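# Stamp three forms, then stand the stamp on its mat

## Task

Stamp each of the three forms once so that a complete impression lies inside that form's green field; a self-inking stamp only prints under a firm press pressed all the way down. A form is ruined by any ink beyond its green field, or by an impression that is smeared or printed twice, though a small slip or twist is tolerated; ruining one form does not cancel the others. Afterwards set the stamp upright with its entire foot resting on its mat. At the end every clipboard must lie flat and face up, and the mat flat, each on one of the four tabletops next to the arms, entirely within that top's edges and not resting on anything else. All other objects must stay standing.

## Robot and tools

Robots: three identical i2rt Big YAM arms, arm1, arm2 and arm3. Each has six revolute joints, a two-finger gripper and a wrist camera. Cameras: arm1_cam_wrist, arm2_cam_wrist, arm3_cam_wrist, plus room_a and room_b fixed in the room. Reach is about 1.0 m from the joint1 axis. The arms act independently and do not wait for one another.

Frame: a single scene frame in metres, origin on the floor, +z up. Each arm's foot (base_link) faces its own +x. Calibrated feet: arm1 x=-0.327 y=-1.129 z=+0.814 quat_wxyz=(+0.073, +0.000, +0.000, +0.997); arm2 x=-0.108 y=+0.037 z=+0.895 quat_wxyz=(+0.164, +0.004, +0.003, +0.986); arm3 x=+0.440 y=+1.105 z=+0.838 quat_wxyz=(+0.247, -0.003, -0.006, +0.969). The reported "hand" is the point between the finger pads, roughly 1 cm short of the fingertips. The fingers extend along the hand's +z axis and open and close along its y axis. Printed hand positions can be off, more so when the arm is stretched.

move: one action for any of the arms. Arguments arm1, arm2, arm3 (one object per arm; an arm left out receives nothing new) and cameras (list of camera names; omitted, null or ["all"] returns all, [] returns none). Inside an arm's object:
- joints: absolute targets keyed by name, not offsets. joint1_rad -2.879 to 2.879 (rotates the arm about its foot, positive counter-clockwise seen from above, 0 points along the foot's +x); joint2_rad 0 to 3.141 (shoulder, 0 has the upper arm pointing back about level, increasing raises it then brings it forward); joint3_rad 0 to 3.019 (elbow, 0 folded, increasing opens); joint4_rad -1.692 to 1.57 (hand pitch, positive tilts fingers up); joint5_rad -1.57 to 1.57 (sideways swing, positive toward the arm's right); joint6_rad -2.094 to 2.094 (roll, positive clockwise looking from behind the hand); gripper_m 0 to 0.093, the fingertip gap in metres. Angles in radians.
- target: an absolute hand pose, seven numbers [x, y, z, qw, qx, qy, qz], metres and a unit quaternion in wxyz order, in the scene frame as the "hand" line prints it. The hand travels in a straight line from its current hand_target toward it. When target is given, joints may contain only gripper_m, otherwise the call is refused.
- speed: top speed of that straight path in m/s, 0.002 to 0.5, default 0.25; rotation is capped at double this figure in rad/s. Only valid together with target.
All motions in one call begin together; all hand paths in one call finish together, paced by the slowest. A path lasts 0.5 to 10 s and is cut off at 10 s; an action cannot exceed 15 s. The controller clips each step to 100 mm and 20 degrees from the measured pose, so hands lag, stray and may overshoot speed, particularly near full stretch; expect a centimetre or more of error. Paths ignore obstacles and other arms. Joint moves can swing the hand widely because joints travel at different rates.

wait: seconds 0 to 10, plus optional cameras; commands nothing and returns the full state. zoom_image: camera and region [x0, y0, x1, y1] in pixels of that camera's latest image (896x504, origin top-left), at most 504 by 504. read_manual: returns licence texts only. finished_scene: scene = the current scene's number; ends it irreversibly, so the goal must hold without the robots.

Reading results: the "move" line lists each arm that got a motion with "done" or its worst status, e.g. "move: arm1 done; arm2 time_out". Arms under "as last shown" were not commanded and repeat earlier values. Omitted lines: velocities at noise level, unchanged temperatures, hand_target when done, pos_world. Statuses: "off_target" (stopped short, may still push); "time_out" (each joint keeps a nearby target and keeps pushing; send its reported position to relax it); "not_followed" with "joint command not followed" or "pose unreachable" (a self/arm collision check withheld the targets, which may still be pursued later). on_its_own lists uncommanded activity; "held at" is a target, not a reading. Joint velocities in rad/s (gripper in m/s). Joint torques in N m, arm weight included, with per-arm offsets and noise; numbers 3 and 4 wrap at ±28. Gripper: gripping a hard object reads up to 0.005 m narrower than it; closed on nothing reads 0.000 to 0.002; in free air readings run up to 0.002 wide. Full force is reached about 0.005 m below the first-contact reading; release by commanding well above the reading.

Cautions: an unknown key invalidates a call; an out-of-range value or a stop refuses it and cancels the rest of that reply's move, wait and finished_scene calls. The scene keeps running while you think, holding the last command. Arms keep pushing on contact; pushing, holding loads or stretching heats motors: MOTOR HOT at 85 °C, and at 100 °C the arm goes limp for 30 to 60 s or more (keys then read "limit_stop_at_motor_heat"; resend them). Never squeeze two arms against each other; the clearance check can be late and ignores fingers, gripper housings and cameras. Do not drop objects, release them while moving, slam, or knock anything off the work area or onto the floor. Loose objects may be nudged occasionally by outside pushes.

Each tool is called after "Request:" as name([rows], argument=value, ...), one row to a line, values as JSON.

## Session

Request:
move()

Request:
zoom_image(camera="room_a", region=[160, 290, 460, 480])

Request:
zoom_image(camera="room_a", region=[340, 130, 620, 370])

Request:
zoom_image(camera="room_b", region=[320, 150, 620, 410])

Scene clock: 0.00 s.
Joint torques (N m): no reading
Heat: arm1: hottest joint1_rad 41 °C; arm2: hottest joint3_rad 40 °C; arm3: hottest joint2_rad 41 °C.
Joint velocities: within noise
arm1.joint_positions: joint1_rad=+0.131 joint2_rad=+0.446 joint3_rad=+1.575 joint4_rad=-1.300 joint5_rad=+0.030 joint6_rad=+0.601 gripper_m=+0.09396
arm1.joint_status: not commanded
arm1.hand: x=-0.4424 y=-1.1211 z=+1.4724 quat_wxyz=(+0.175, +0.726, -0.241, -0.620) (m; scene frame)
arm1.hand_target: x=-0.4368 y=-1.1212 z=+1.4791 quat_wxyz=(+0.177, +0.719, -0.240, -0.627) (m; scene frame)
arm1.hand_status: not commanded
arm2.joint_positions: joint1_rad=-0.744 joint2_rad=+0.497 joint3_rad=+1.685 joint4_rad=-1.307 joint5_rad=+0.073 joint6_rad=-0.007 gripper_m=+0.09396
arm2.joint_status: not commanded
arm2.hand: x=-0.1416 y=+0.1416 z=+1.5905 quat_wxyz=(-0.361, +0.629, -0.404, -0.557) (m; scene frame)
arm2.hand_target: x=-0.1390 y=+0.1369 z=+1.5960 quat_wxyz=(-0.364, +0.624, -0.401, -0.563) (m; scene frame)
arm2.hand_status: not commanded
arm3.joint_positions: joint1_rad=-0.689 joint2_rad=+0.628 joint3_rad=+1.426 joint4_rad=-1.582 joint5_rad=+0.092 joint6_rad=+0.567 gripper_m=+0.09396
arm3.joint_status: not commanded
arm3.hand: x=+0.3776 y=+1.2878 z=+1.3480 quat_wxyz=(-0.163, +0.577, -0.719, -0.353) (m; scene frame)
arm3.hand_target: x=+0.3781 y=+1.2861 z=+1.3576 quat_wxyz=(-0.167, +0.573, -0.715, -0.363) (m; scene frame)
arm3.hand_status: not commanded
pictures: arm1_cam_wrist, arm2_cam_wrist, arm3_cam_wrist, room_a, room_b

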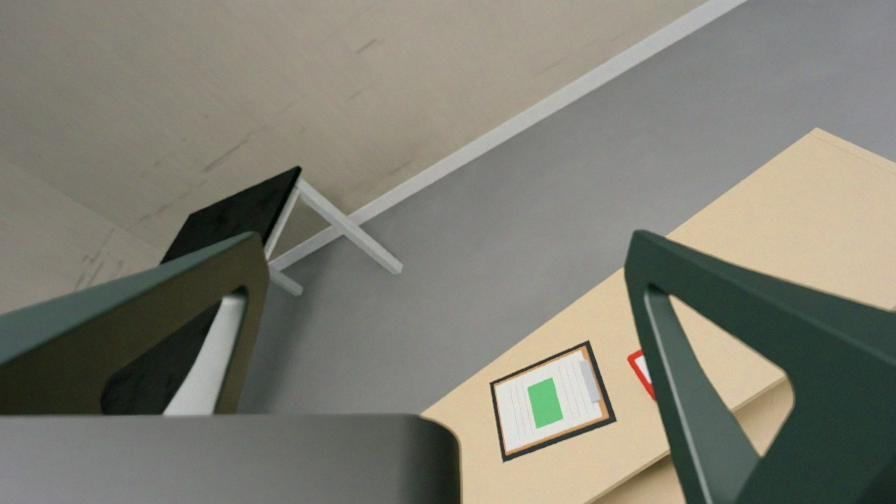

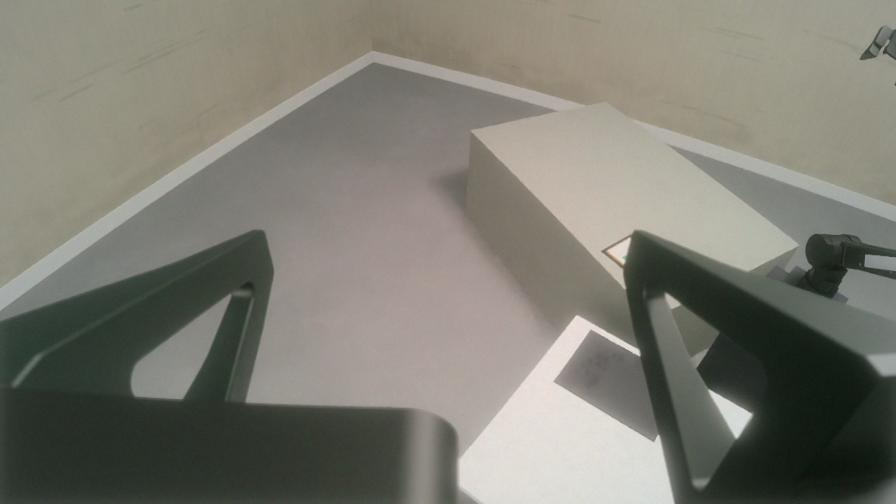

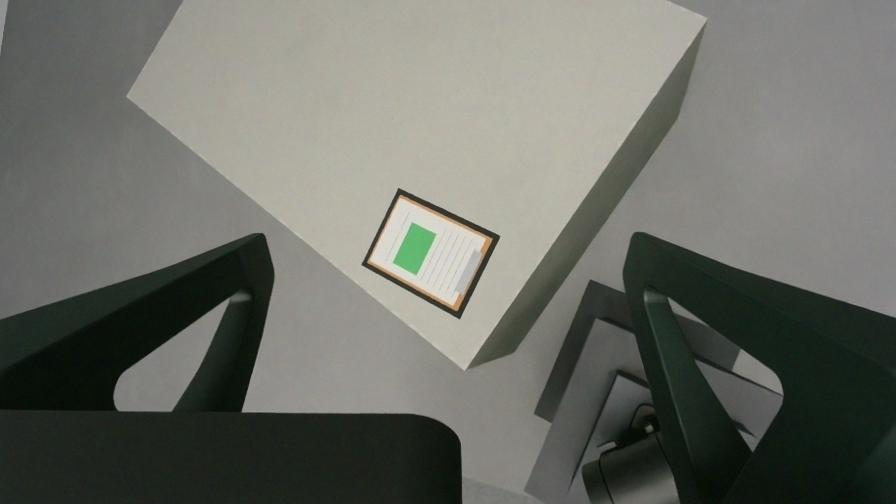

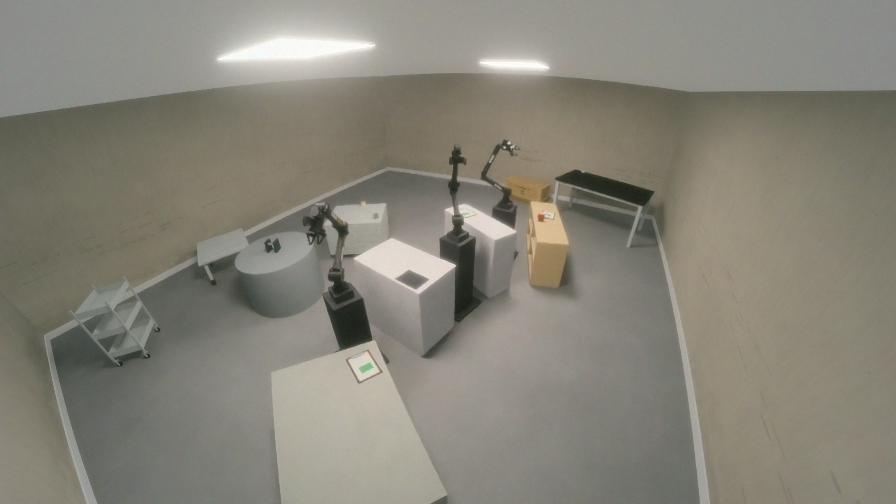

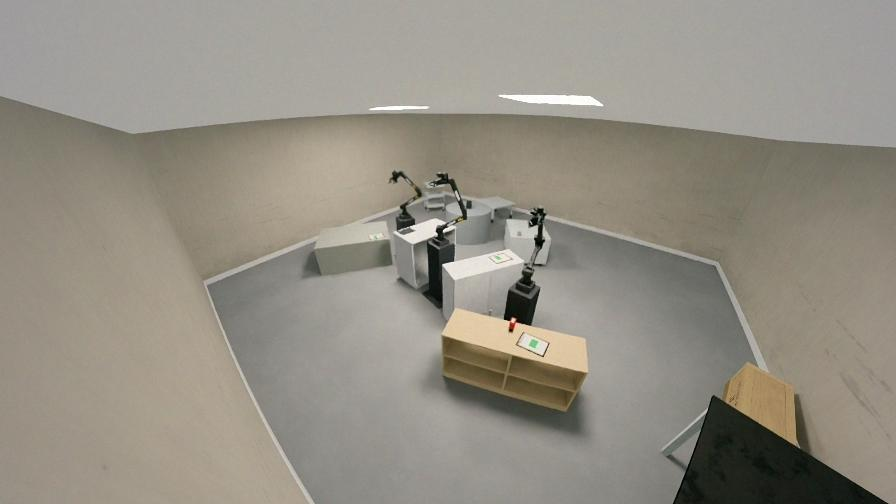

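Scaled by 1.680 from the camera's 896x504 image, which has a finer 1280x720 frame.

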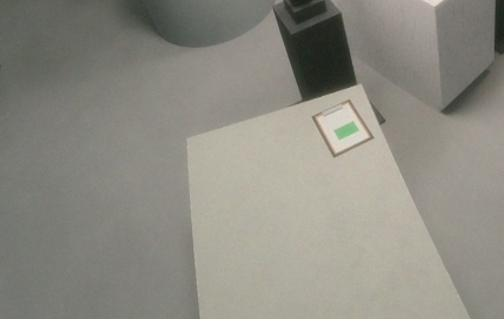

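Scaled by 1.800 from the camera's 896x504 image, which has a finer 1280x720 frame.

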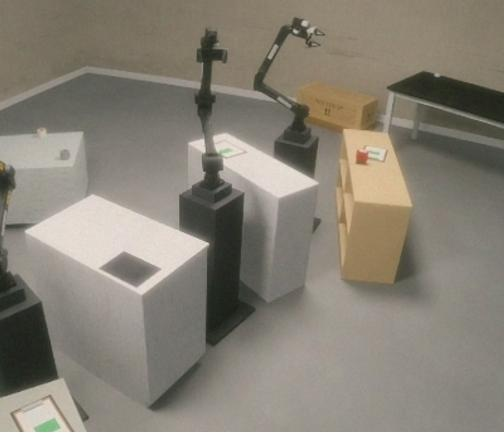

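Scaled by 1.680 from the camera's 896x504 image, which has a finer 1280x720 frame.

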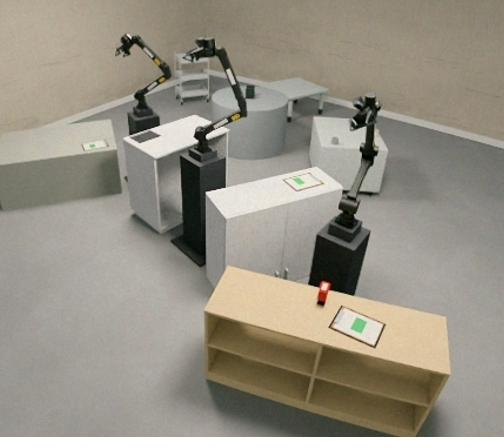

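Request:
move(arm1={"joints":{"joint1_rad":1.717}}, arm2={"joints":{"joint1_rad":1.9}}, cameras=[])

Request:
move(arm1={"target":[-0.33,-1.49,1.2,0.354,0.612,0.612,-0.354]}, arm2={"target":[-0.11,-0.27,1.25,0.354,0.612,0.612,-0.354]}, arm3={"target":[0.44,1.40,1.25,0.354,-0.612,0.612,0.354]}, cameras=["arm1_cam_wrist","arm2_cam_wrist","arm3_cam_wrist"])

Scene clock: 3.43 s.
Joint torques (N m): arm1=[-0.32 9.47 8.14 1.87 0.05 -0.17] | arm2=[1.2 7 4.83 2.25 0.05 -0.11] | arm3=[-0.62 1.9 9.07 1.72 0.07 -0.09]
move: arm1 done; arm2 done
arm1.joint_positions: joint1_rad=+1.705 joint2_rad=+0.446 joint3_rad=+1.575 joint4_rad=-1.300 joint5_rad=+0.030 joint6_rad=+0.601 gripper_m=+0.09396
arm1.joint_status: all done
arm1.hand: x=-0.3345 y=-1.2434 z=+1.4724 quat_wxyz=(+0.563, +0.683, +0.344, -0.314) (m; scene frame)
arm2.joint_positions: joint1_rad=+1.889 joint2_rad=+0.497 joint3_rad=+1.685 joint4_rad=-1.307 joint5_rad=+0.073 joint6_rad=-0.005 gripper_m=+0.09397
arm2.joint_status: all done
arm2.hand: x=-0.1158 y=-0.0670 z=+1.5913 quat_wxyz=(+0.445, +0.543, +0.511, -0.496) (m; scene frame)
arm3: as last shown
pictures: none

Scene clock: 6.20 s.
Joint torques (N m): arm1=[-0.32 -0.09 13.23 2.65 0.2 -0.23] | arm2=[-0.09 0.56 8.35 3.06 -0.18 -0.12] | arm3=[-1.38 -0.62 8.28 3.06 -0.24 -0.27]
move: arm1 off_target; arm2 done; arm3 done
arm1.joint_positions: joint1_rad=+1.697 joint2_rad=+0.697 joint3_rad=+0.912 joint4_rad=-0.772 joint5_rad=-0.011 joint6_rad=+0.009 gripper_m=+0.09397
arm1.hand: x=-0.3331 y=-1.4854 z=+1.1910 quat_wxyz=(+0.345, +0.625, +0.611, -0.342) (m; scene frame)
arm1.hand_target: x=-0.3299 y=-1.4890 z=+1.2003 quat_wxyz=(+0.354, +0.613, +0.611, -0.354) (m; scene frame)
arm1.hand_status: off_target (0.011 m and 2.3 deg from the pose sent, 0.367 m and 40.3 deg at the start)
arm2.joint_positions: joint1_rad=+1.872 joint2_rad=+0.519 joint3_rad=+0.789 joint4_rad=-0.817 joint5_rad=-0.022 joint6_rad=-0.005 gripper_m=+0.09397
arm2.hand: x=-0.1102 y=-0.2658 z=+1.2475 quat_wxyz=(+0.346, +0.617, +0.614, -0.350) (m; scene frame)
arm2.hand_target: x=-0.1119 y=-0.2693 z=+1.2505 quat_wxyz=(+0.352, +0.614, +0.610, -0.357) (m; scene frame)
arm2.hand_status: done (0.005 m and 1.2 deg from the pose sent, 0.397 m and 23.9 deg at the start)
arm3.joint_positions: joint1_rad=-1.086 joint2_rad=+0.558 joint3_rad=+0.961 joint4_rad=-0.951 joint5_rad=-0.013 joint6_rad=+0.015 gripper_m=+0.09396
arm3.hand: x=+0.4390 y=+1.3990 z=+1.2516 quat_wxyz=(-0.348, +0.610, -0.620, -0.350) (m; scene frame)
arm3.hand_target: x=+0.4415 y=+1.4005 z=+1.2495 quat_wxyz=(-0.357, +0.610, -0.614, -0.351) (m; scene frame)
arm3.hand_status: done (0.002 m and 1.3 deg from the pose sent, 0.162 m and 25.4 deg at the start)
pictures: arm1_cam_wrist, arm2_cam_wrist, arm3_cam_wrist

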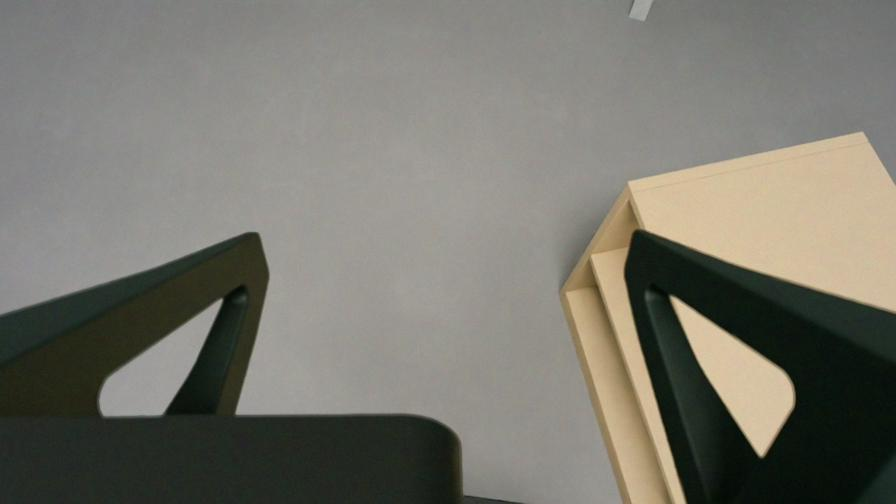

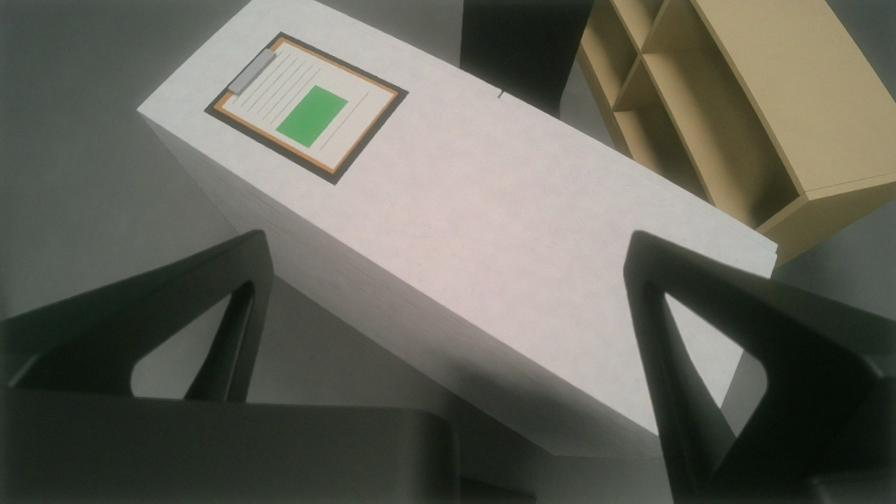

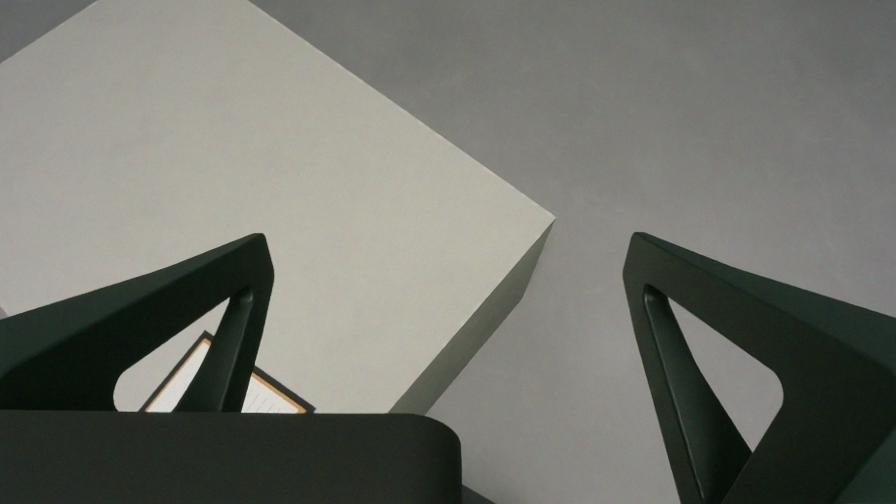

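Request:
move(arm1={"joints":{"joint1_rad":0.80}}, arm2={"joints":{"joint1_rad":-1.25}}, arm3={"joints":{"joint1_rad":-0.45}}, cameras=["arm1_cam_wrist","arm2_cam_wrist","arm3_cam_wrist"])

Scene clock: 9.37 s.
Joint torques (N m): arm1=[-2.02 -0.09 13.22 2.65 0.12 -0.2] | arm2=[-0.44 0.67 8.06 3.07 -0.14 -0.11] | arm3=[0.26 -0.67 8.32 3.12 -0.13 -0.22]
move: arm1 done; arm2 done; arm3 done
arm1.joint_positions: joint1_rad=+0.811 joint2_rad=+0.697 joint3_rad=+0.912 joint4_rad=-0.772 joint5_rad=+0.003 joint6_rad=+0.008 gripper_m=+0.09397
arm1.joint_status: all done
arm1.hand: x=-0.6089 y=-1.3480 z=+1.1910 quat_wxyz=(+0.159, +0.828, +0.281, -0.459) (m; scene frame)
arm2.joint_positions: joint1_rad=-1.240 joint2_rad=+0.519 joint3_rad=+0.789 joint4_rad=-0.817 joint5_rad=-0.022 joint6_rad=+0.004 gripper_m=+0.09398
arm2.joint_status: all done
arm2.hand: x=-0.1089 y=+0.3437 z=+1.2445 quat_wxyz=(-0.334, +0.619, -0.616, -0.356) (m; scene frame)
arm3.joint_positions: joint1_rad=-0.460 joint2_rad=+0.558 joint3_rad=+0.961 joint4_rad=-0.950 joint5_rad=-0.026 joint6_rad=+0.012 gripper_m=+0.09396
arm3.joint_status: all done
arm3.hand: x=+0.2621 y=+1.3429 z=+1.2499 quat_wxyz=(-0.219, +0.775, -0.398, -0.440) (m; scene frame)
pictures: arm1_cam_wrist, arm2_cam_wrist, arm3_cam_wrist

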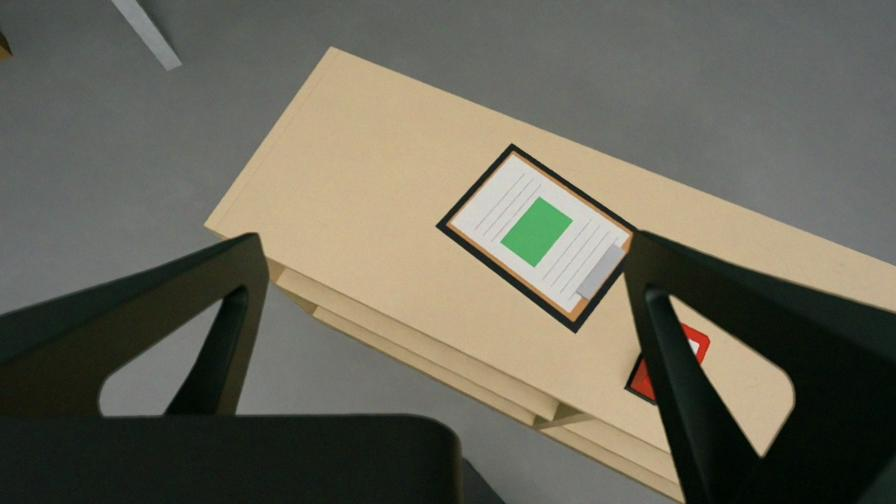

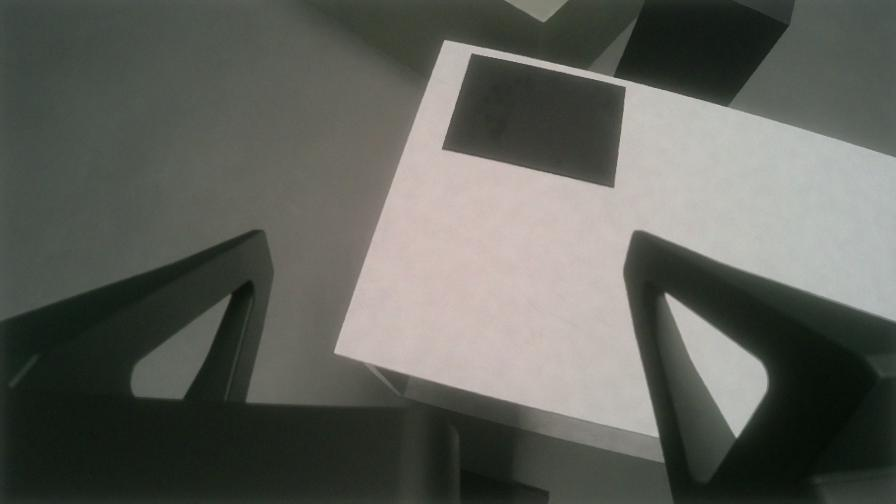

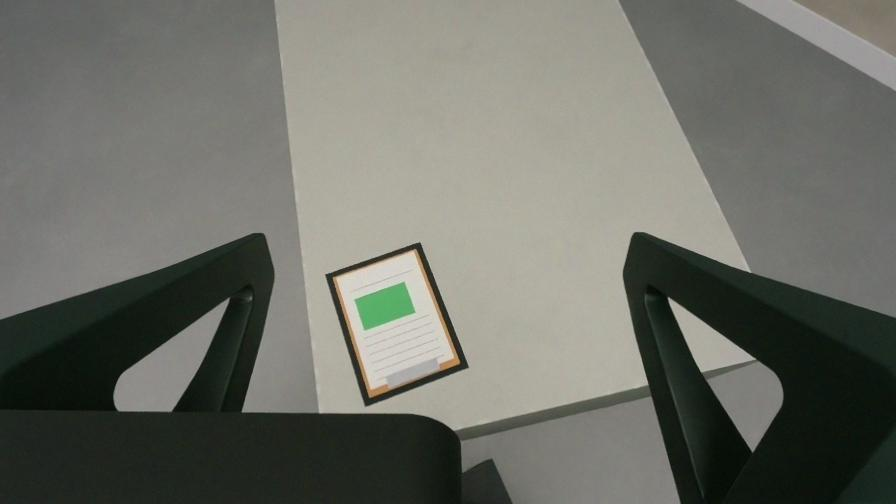

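Request:
zoom_image(camera="arm1_cam_wrist", region=[600, 300, 740, 430])

Scaled by 3.600 from the camera's 896x504 image, which has a finer 1280x720 frame.

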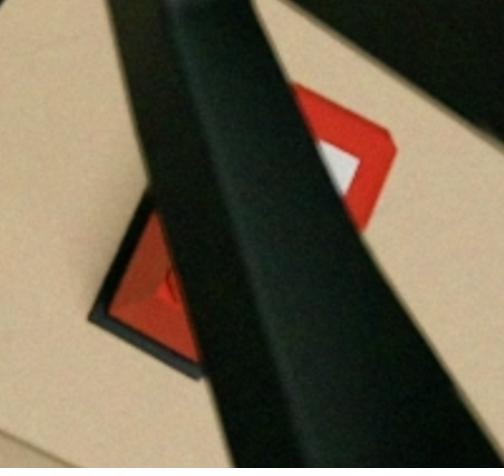

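Request:
zoom_image(camera="arm1_cam_wrist", region=[560, 260, 780, 460])

Request:
move(arm1={"joints":{"joint1_rad":0.5}}, cameras=["arm1_cam_wrist","room_b","room_a"])

Request:
zoom_image(camera="room_b", region=[480, 300, 560, 360])

Request:
zoom_image(camera="room_a", region=[510, 190, 590, 250])

Scaled by 2.291 from the camera's 896x504 image, which has a finer 1280x720 frame.

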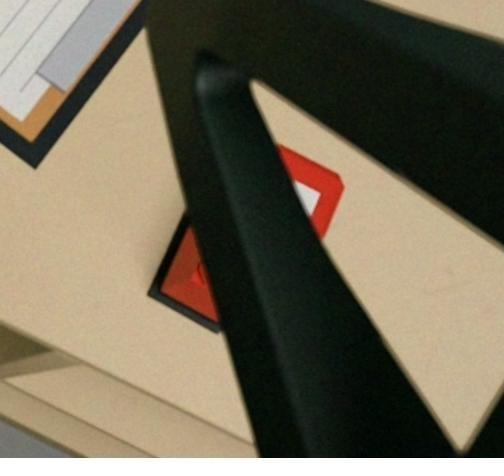

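Scene clock: 10.73 s.
Joint torques (N m): arm1=[-1.79 -0.09 13.22 2.65 0.07 -0.21] | arm2=[0.38 0.73 8.21 3.21 -0.14 -0.15] | arm3=[0.38 -0.62 8.29 3.1 -0.12 -0.23]
move: arm1 done
arm1.joint_positions: joint1_rad=+0.511 joint2_rad=+0.697 joint3_rad=+0.912 joint4_rad=-0.772 joint5_rad=+0.004 joint6_rad=+0.008 gripper_m=+0.09397
arm1.joint_status: all done
arm1.hand: x=-0.6613 y=-1.2546 z=+1.1909 quat_wxyz=(+0.088, +0.861, +0.154, -0.477) (m; scene frame)
arm2, arm3: as last shown
pictures: arm1_cam_wrist, room_a, room_b

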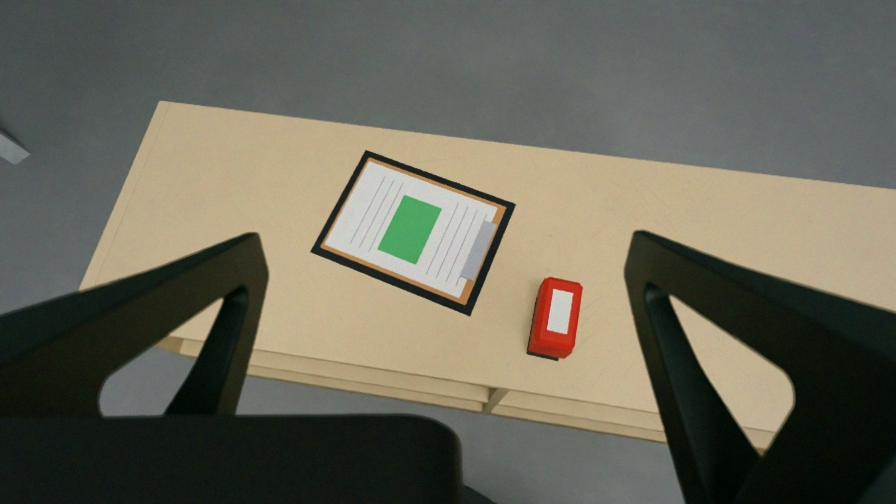

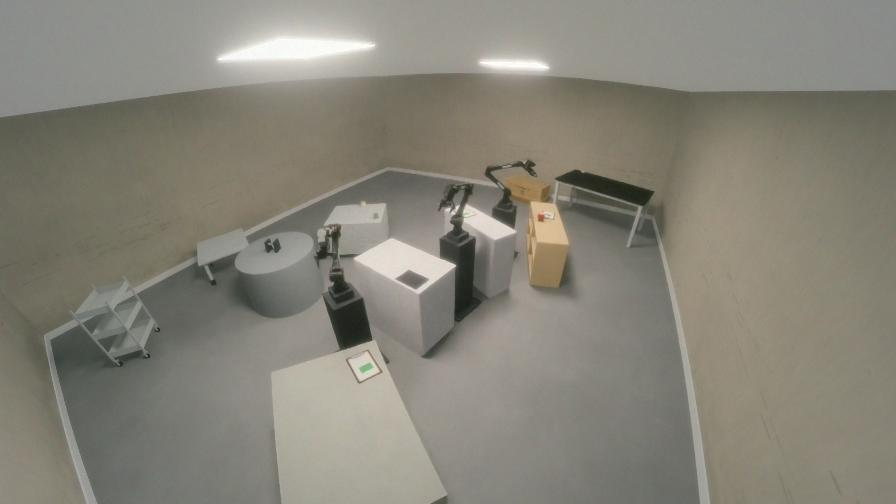

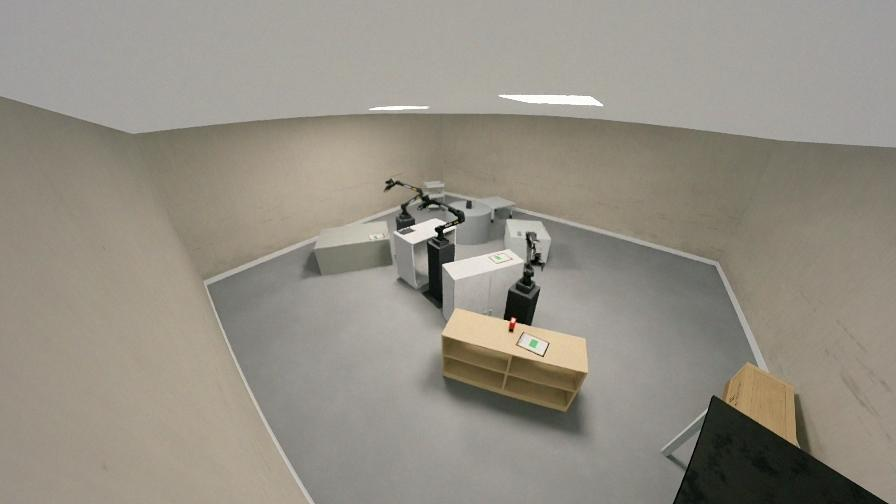

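Scaled by 6.300 from the camera's 896x504 image, which has a finer 1280x720 frame.

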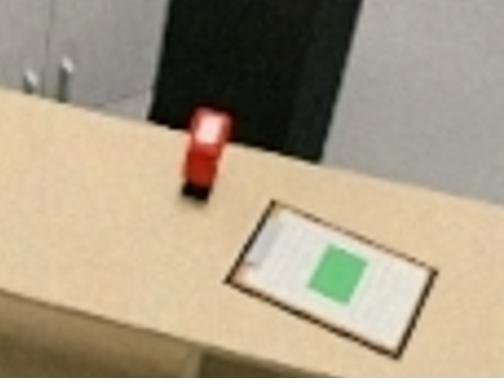

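Scaled by 6.300 from the camera's 896x504 image, which has a finer 1280x720 frame.

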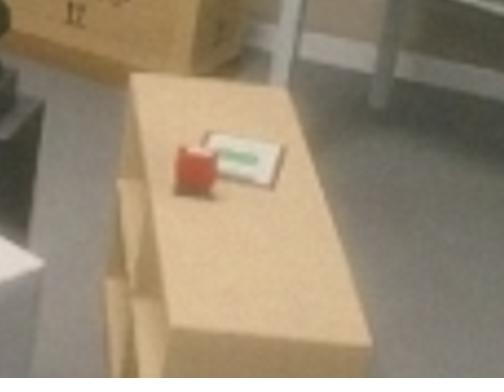

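Request:
move(arm1={"target":[-0.79,-1.165,0.90,0,-0.9925,-0.1219,0],"joints":{"gripper_m":0.085},"speed":0.25}, cameras=["arm1_cam_wrist"])

Scene clock: 14.00 s.
Joint torques (N m): arm1=[-1.85 -11.46 13.82 -0.49 0.21 -0.22] | arm2=[-0.62 -0.15 8.38 3.21 -0.16 -0.11] | arm3=[0.09 -0.56 8.29 3.06 -0.13 -0.2]
move: arm1 off_target
arm1.joint_positions: joint1_rad=+0.238 joint2_rad=+1.635 joint3_rad=+1.150 joint4_rad=-1.093 joint5_rad=+0.000 joint6_rad=-0.153 gripper_m=+0.08513
arm1.joint_status: all done
arm1.hand: x=-0.7757 y=-1.1692 z=+0.8940 quat_wxyz=(+0.000, +0.993, +0.122, +0.003) (m; scene frame)
arm1.hand_target: x=-0.7889 y=-1.1653 z=+0.9018 quat_wxyz=(-0.002, +0.992, +0.123, -0.001) (m; scene frame)
arm1.hand_status: off_target (0.016 m and 0.4 deg from the pose sent, 0.331 m and 58.4 deg at the start)
arm2, arm3: as last shown
pictures: arm1_cam_wrist

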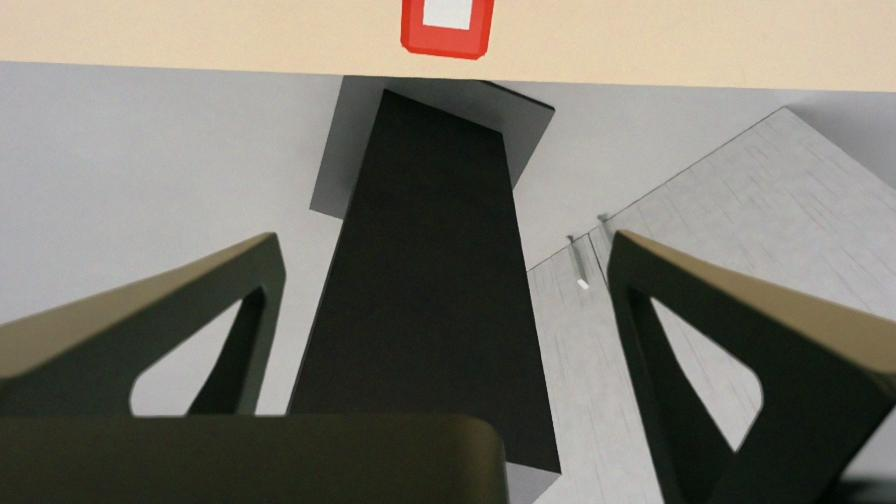

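Request:
move(arm1={"target":[-0.833,-1.178,0.79,0,-0.9976,-0.0698,0],"speed":0.2}, cameras=["arm1_cam_wrist"])

Scene clock: 15.67 s.
Joint torques (N m): arm1=[-0.62 -13.98 11.9 0.79 0.04 0.01] | arm2=[-0.09 0.44 8.09 3.3 -0.17 -0.12] | arm3=[0.21 -0.5 8.31 3.06 -0.11 -0.22]
move: arm1 off_target
arm1.joint_positions: joint1_rad=+0.238 joint2_rad=+1.891 joint3_rad=+1.187 joint4_rad=-0.901 joint5_rad=+0.000 joint6_rad=-0.063 gripper_m=+0.08513
arm1.hand: x=-0.8135 y=-1.1727 z=+0.7892 quat_wxyz=(+0.000, +0.997, +0.077, +0.017) (m; scene frame)
arm1.hand_target: x=-0.8321 y=-1.1780 z=+0.7904 quat_wxyz=(+0.000, +0.997, +0.075, +0.000) (m; scene frame)
arm1.hand_status: off_target (0.020 m and 2.2 deg from the pose sent, 0.119 m and 6.0 deg at the start)
arm2, arm3: as last shown
pictures: arm1_cam_wrist

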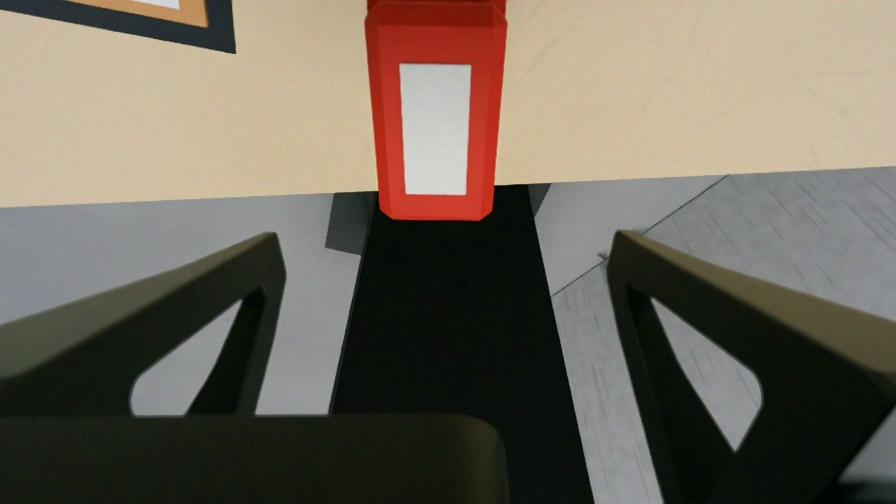

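Request:
move(arm1={"target":[-0.843,-1.184,0.735,-0.0008,-0.9976,-0.0698,0.012],"speed":0.12}, cameras=["arm1_cam_wrist"])

Scene clock: 16.93 s.
Joint torques (N m): arm1=[-0.15 -14.74 10.32 0.81 0.04 -0.05] | arm2=[-0.44 0.21 8.43 3.21 -0.17 -0.1] | arm3=[0.32 -0.73 8.32 3.1 -0.14 -0.22]
move: arm1 off_target
arm1.joint_positions: joint1_rad=+0.242 joint2_rad=+1.999 joint3_rad=+1.187 joint4_rad=-0.761 joint5_rad=+0.000 joint6_rad=-0.043 gripper_m=+0.08513
arm1.hand: x=-0.8280 y=-1.1763 z=+0.7376 quat_wxyz=(+0.000, +0.998, +0.069, +0.001) (m; scene frame)
arm1.hand_target: x=-0.8424 y=-1.1839 z=+0.7353 quat_wxyz=(+0.001, +0.998, +0.070, -0.012) (m; scene frame)
arm1.hand_status: off_target (0.017 m and 1.5 deg from the pose sent, 0.063 m and 3.5 deg at the start)
arm2, arm3: as last shown
pictures: arm1_cam_wrist

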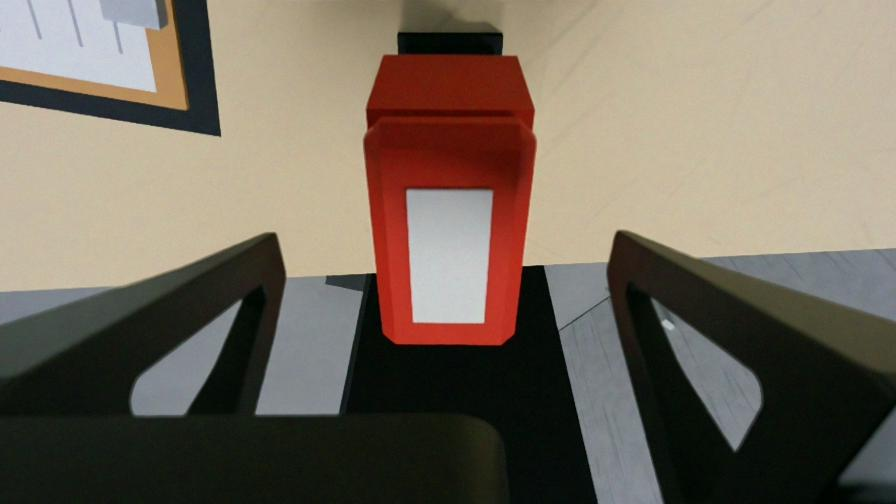

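Request:
move(arm1={"target":[-0.840,-1.184,0.706,-0.0004,-0.9976,-0.0698,0.006],"speed":0.1}, cameras=[])

Request:
move(arm1={"joints":{"gripper_m":0.028}}, cameras=["arm1_cam_wrist"])

Scene clock: 18.10 s.
Joint torques (N m): arm1=[-0.38 -14.86 9.47 0.83 0.04 -0.03] | arm2=[-0.85 0.38 8.14 3.12 -0.22 -0.08] | arm3=[0.56 -0.32 8.31 3.04 -0.12 -0.23]
move: arm1 off_target
arm1.joint_positions: joint1_rad=+0.243 joint2_rad=+2.054 joint3_rad=+1.187 joint4_rad=-0.711 joint5_rad=+0.000 joint6_rad=-0.043 gripper_m=+0.08513
arm1.hand: x=-0.8282 y=-1.1769 z=+0.7109 quat_wxyz=(+0.000, +0.998, +0.070, +0.004) (m; scene frame)
arm1.hand_target: x=-0.8398 y=-1.1841 z=+0.7061 quat_wxyz=(+0.000, +0.998, +0.070, -0.007) (m; scene frame)
arm1.hand_status: off_target (0.015 m and 1.1 deg from the pose sent, 0.035 m and 0.8 deg at the start)
arm2, arm3: as last shown
pictures: none

Scene clock: 18.90 s.
Joint torques (N m): arm1=[-0.26 -14.86 9.46 0.83 0.04 -0.04] | arm2=[-0.32 0.5 8.17 3.19 -0.11 -0.11] | arm3=[0.15 -0.5 8.34 3.15 -0.12 -0.23]
move: arm1 off_target
arm1.joint_positions: joint1_rad=+0.243 joint2_rad=+2.054 joint3_rad=+1.187 joint4_rad=-0.711 joint5_rad=-0.010 joint6_rad=-0.043 gripper_m=+0.04461
arm1.joint_status: gripper_m off_target (ended at +0.04464, target +0.02800)
arm1.hand: x=-0.8281 y=-1.1785 z=+0.7109 quat_wxyz=(+0.005, +0.998, +0.070, +0.004) (m; scene frame)
arm2, arm3: as last shown
pictures: arm1_cam_wrist

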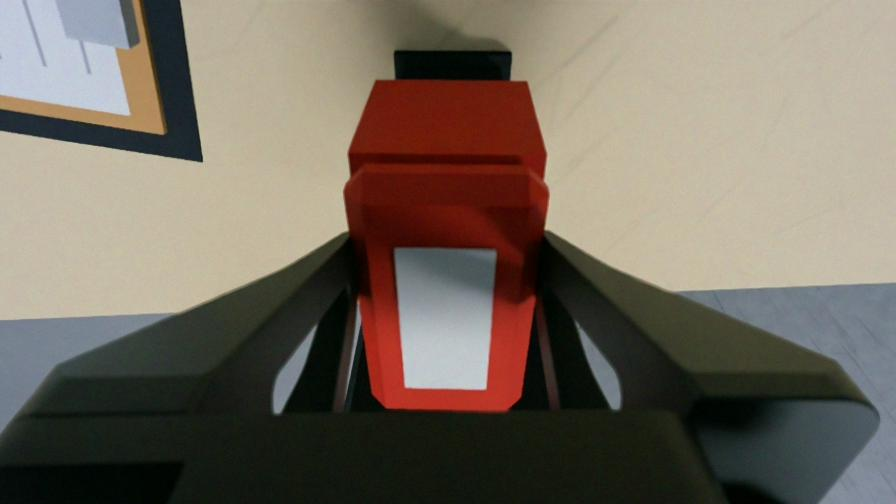

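Request:
move(arm1={"target":[-0.835,-1.180,0.82,0,-0.9976,-0.0698,0],"speed":0.15}, cameras=[])

Request:
move(arm1={"target":[-0.85,-1.375,0.81,0,-0.9976,0.0698,0],"speed":0.2}, cameras=["arm1_cam_wrist"])

Scene clock: 20.67 s.
Joint torques (N m): arm1=[-0.79 -16.85 12.42 -0.62 0.21 -0.08] | arm2=[-0.67 0.67 7.97 3.03 -0.19 -0.07] | arm3=[0.38 -0.67 8.31 3.1 -0.1 -0.23]
move: arm1 off_target
arm1.joint_positions: joint1_rad=+0.243 joint2_rad=+1.880 joint3_rad=+1.212 joint4_rad=-0.938 joint5_rad=-0.006 joint6_rad=-0.043 gripper_m=+0.04462
arm1.hand: x=-0.8182 y=-1.1770 z=+0.8023 quat_wxyz=(+0.003, +0.997, +0.070, +0.017) (m; scene frame)
arm1.hand_target: x=-0.8342 y=-1.1803 z=+0.8203 quat_wxyz=(+0.001, +0.998, +0.070, +0.000) (m; scene frame)
arm1.hand_status: off_target (0.025 m and 2.0 deg from the pose sent, 0.109 m and 0.7 deg at the start)
arm2, arm3: as last shown
pictures: none

Scene clock: 22.97 s.
Joint torques (N m): arm1=[-1.38 -16.62 13.81 -0.53 0.23 -0.03] | arm2=[-0.5 0.56 8.2 3.14 -0.13 -0.07] | arm3=[0.21 -0.5 8.25 3.02 -0.14 -0.22]
move: arm1 off_target
arm1.joint_positions: joint1_rad=+0.588 joint2_rad=+2.009 joint3_rad=+1.437 joint4_rad=-1.010 joint5_rad=-0.002 joint6_rad=+0.571 gripper_m=+0.04462
arm1.hand: x=-0.8358 y=-1.3691 z=+0.8058 quat_wxyz=(-0.002, +0.998, -0.064, +0.005) (m; scene frame)
arm1.hand_target: x=-0.8493 y=-1.3741 z=+0.8101 quat_wxyz=(-0.001, +0.998, -0.070, +0.000) (m; scene frame)
arm1.hand_status: off_target (0.016 m and 0.9 deg from the pose sent, 0.201 m and 16.1 deg at the start)
arm2.joint_positions: joint1_rad=-1.240 joint2_rad=+0.519 joint3_rad=+0.789 joint4_rad=-0.817 joint5_rad=-0.022 joint6_rad=+0.004 gripper_m=+0.09398
arm2.hand: x=-0.1089 y=+0.3437 z=+1.2445 quat_wxyz=(-0.334, +0.619, -0.616, -0.356) (m; scene frame)
arm3.joint_positions: joint1_rad=-0.460 joint2_rad=+0.558 joint3_rad=+0.961 joint4_rad=-0.950 joint5_rad=-0.026 joint6_rad=+0.012 gripper_m=+0.09396
arm3.hand: x=+0.2621 y=+1.3429 z=+1.2499 quat_wxyz=(-0.219, +0.775, -0.398, -0.440) (m; scene frame)
pictures: arm1_cam_wrist

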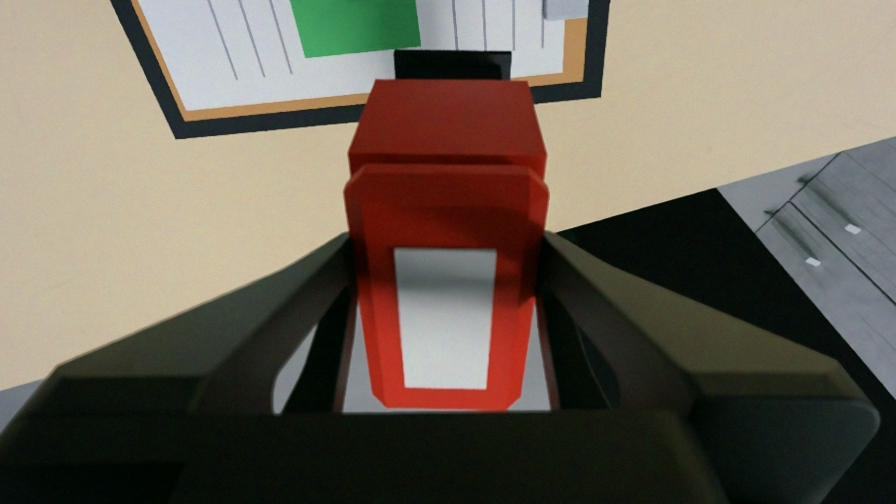

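Request:
move(arm1={"target":[-0.908,-1.415,0.765,0,-0.9999,0.0175,0],"speed":0.15}, cameras=["arm1_cam_wrist"])

Scene clock: 24.73 s.
Joint torques (N m): arm1=[-0.32 -20.07 13.96 -0.53 0.16 -0.21] | arm2=[-0.5 0.85 8.24 3.18 -0.15 -0.13] | arm3=[0.32 -0.5 8.29 3.08 -0.12 -0.2]
move: arm1 off_target
arm1.joint_positions: joint1_rad=+0.594 joint2_rad=+2.232 joint3_rad=+1.696 joint4_rad=-1.045 joint5_rad=-0.002 joint6_rad=+0.515 gripper_m=+0.04462
arm1.hand: x=-0.8989 y=-1.4028 z=+0.7609 quat_wxyz=(-0.001, +0.999, -0.034, +0.005) (m; scene frame)
arm1.hand_target: x=-0.9074 y=-1.4148 z=+0.7650 quat_wxyz=(+0.000, +1.000, -0.022, +0.000) (m; scene frame)
arm1.hand_status: off_target (0.016 m and 2.0 deg from the pose sent, 0.095 m and 5.4 deg at the start)
arm2, arm3: as last shown
pictures: arm1_cam_wrist

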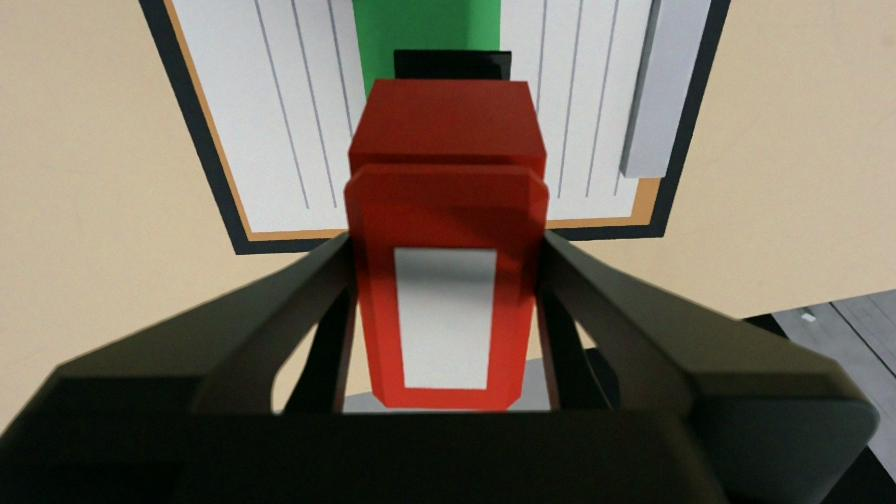

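Request:
move(arm1={"target":[-0.9065,-1.4245,0.742,0,-1.0,0.0,0],"speed":0.1}, cameras=["arm1_cam_wrist"])

Scene clock: 26.23 s.
Joint torques (N m): arm1=[-0.91 -20.54 13.63 0.62 0.16 -0.22] | arm2=[-0.79 0.91 8.09 3.15 -0.15 -0.08] | arm3=[0.26 -0.62 8.24 3.07 -0.12 -0.21]
move: arm1 off_target
arm1.joint_positions: joint1_rad=+0.611 joint2_rad=+2.271 joint3_rad=+1.700 joint4_rad=-1.045 joint5_rad=-0.002 joint6_rad=+0.485 gripper_m=+0.04462
arm1.hand: x=-0.8887 y=-1.4099 z=+0.7379 quat_wxyz=(-0.010, +1.000, -0.010, +0.021) (m; scene frame)
arm1.hand_target: x=-0.9056 y=-1.4242 z=+0.7428 quat_wxyz=(+0.000, +1.000, +0.000, +0.000) (m; scene frame)
arm1.hand_status: off_target (0.023 m and 2.9 deg from the pose sent, 0.030 m and 3.9 deg at the start)
arm2, arm3: as last shown
pictures: arm1_cam_wrist

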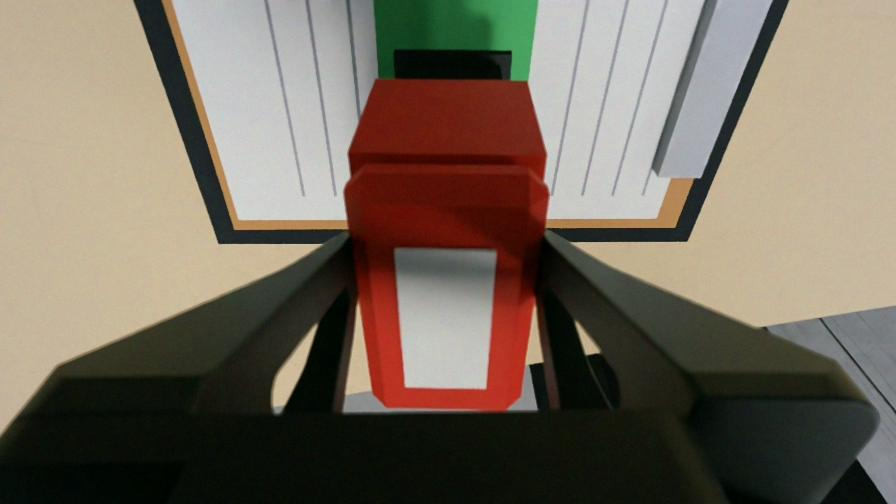

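Request:
move(arm1={"target":[-0.913,-1.424,0.733,0,-1.0,0.0,0.015],"speed":0.1}, cameras=["arm1_cam_wrist"])

Scene clock: 27.43 s.
Joint torques (N m): arm1=[-0.85 -20.19 13.09 0.75 0.27 -0.22] | arm2=[-0.62 0.5 8.2 3.15 -0.09 -0.12] | arm3=[0.32 -0.38 8.31 3.06 -0.14 -0.21]
move: arm1 off_target
arm1.joint_positions: joint1_rad=+0.611 joint2_rad=+2.278 joint3_rad=+1.700 joint4_rad=-1.002 joint5_rad=+0.009 joint6_rad=+0.482 gripper_m=+0.04462
arm1.hand: x=-0.8978 y=-1.4123 z=+0.7337 quat_wxyz=(-0.006, +1.000, -0.008, +0.002) (m; scene frame)
arm1.hand_target: x=-0.9122 y=-1.4237 z=+0.7333 quat_wxyz=(+0.000, +1.000, +0.000, -0.015) (m; scene frame)
arm1.hand_status: off_target (0.019 m and 2.3 deg from the pose sent, 0.029 m and 4.4 deg at the start)
arm2, arm3: as last shown
pictures: arm1_cam_wrist

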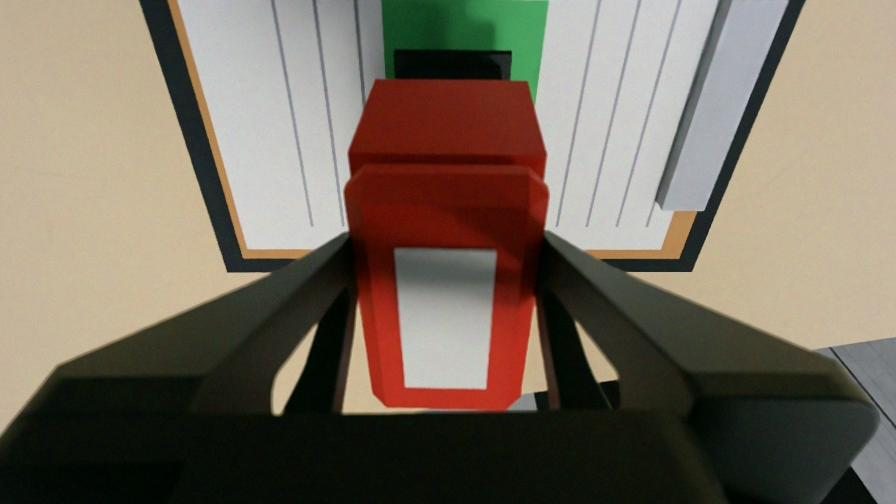

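Request:
move(arm1={"target":[-0.914,-1.421,0.700,0,-1.0,0.0,0.012],"speed":0.08}, cameras=["arm1_cam_wrist"])

Scene clock: 28.50 s.
Joint torques (N m): arm1=[-1.03 -18.2 12.48 1.28 0.16 -0.21] | arm2=[-0.79 0.5 8.34 3.15 -0.13 -0.07] | arm3=[0.15 -0.62 8.34 3.07 -0.11 -0.21]
move: arm1 off_target
arm1.joint_positions: joint1_rad=+0.611 joint2_rad=+2.306 joint3_rad=+1.702 joint4_rad=-0.967 joint5_rad=+0.009 joint6_rad=+0.466 gripper_m=+0.04462
arm1.hand: x=-0.9012 y=-1.4140 z=+0.7173 quat_wxyz=(-0.004, +1.000, -0.001, -0.002) (m; scene frame)
arm1.hand_target: x=-0.9129 y=-1.4205 z=+0.7004 quat_wxyz=(+0.000, +1.000, +0.005, -0.012) (m; scene frame)
arm1.hand_status: off_target (0.023 m and 1.2 deg from the pose sent, 0.038 m and 2.0 deg at the start)
arm2, arm3: as last shown
pictures: arm1_cam_wrist

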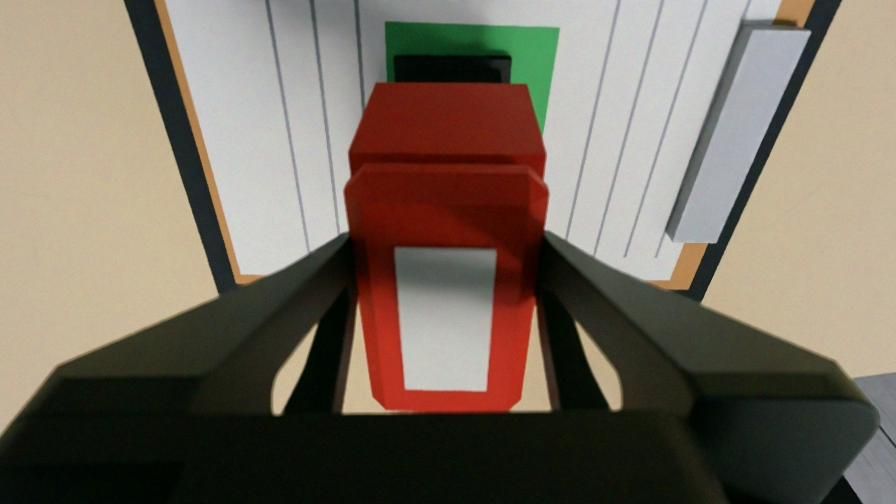

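Request:
move(arm1={"target":[-0.915,-1.403,0.738,0,-1.0,0.0,0.012],"speed":0.08}, cameras=["arm1_cam_wrist"])

Scene clock: 29.70 s.
Joint torques (N m): arm1=[-2.08 -24.23 10.52 -0.51 0.15 -0.25] | arm2=[-0.21 0.32 8.06 3.38 -0.18 -0.1] | arm3=[0.21 -0.67 8.27 3 -0.12 -0.23]
move: arm1 off_target
arm1.joint_positions: joint1_rad=+0.599 joint2_rad=+2.302 joint3_rad=+1.702 joint4_rad=-0.967 joint5_rad=+0.009 joint6_rad=+0.463 gripper_m=+0.04462
arm1.hand: x=-0.9053 y=-1.4076 z=+0.7197 quat_wxyz=(-0.003, +1.000, -0.005, -0.004) (m; scene frame)
arm1.hand_target: x=-0.9149 y=-1.4029 z=+0.7379 quat_wxyz=(+0.000, +1.000, -0.005, -0.012) (m; scene frame)
arm1.hand_status: off_target (0.021 m and 1.1 deg from the pose sent, 0.027 m and 1.2 deg at the start)
arm2, arm3: as last shown
pictures: arm1_cam_wrist

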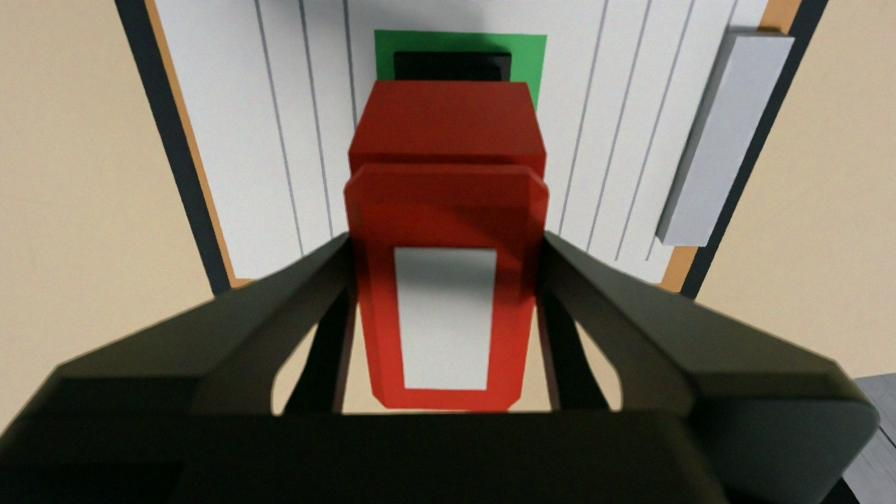

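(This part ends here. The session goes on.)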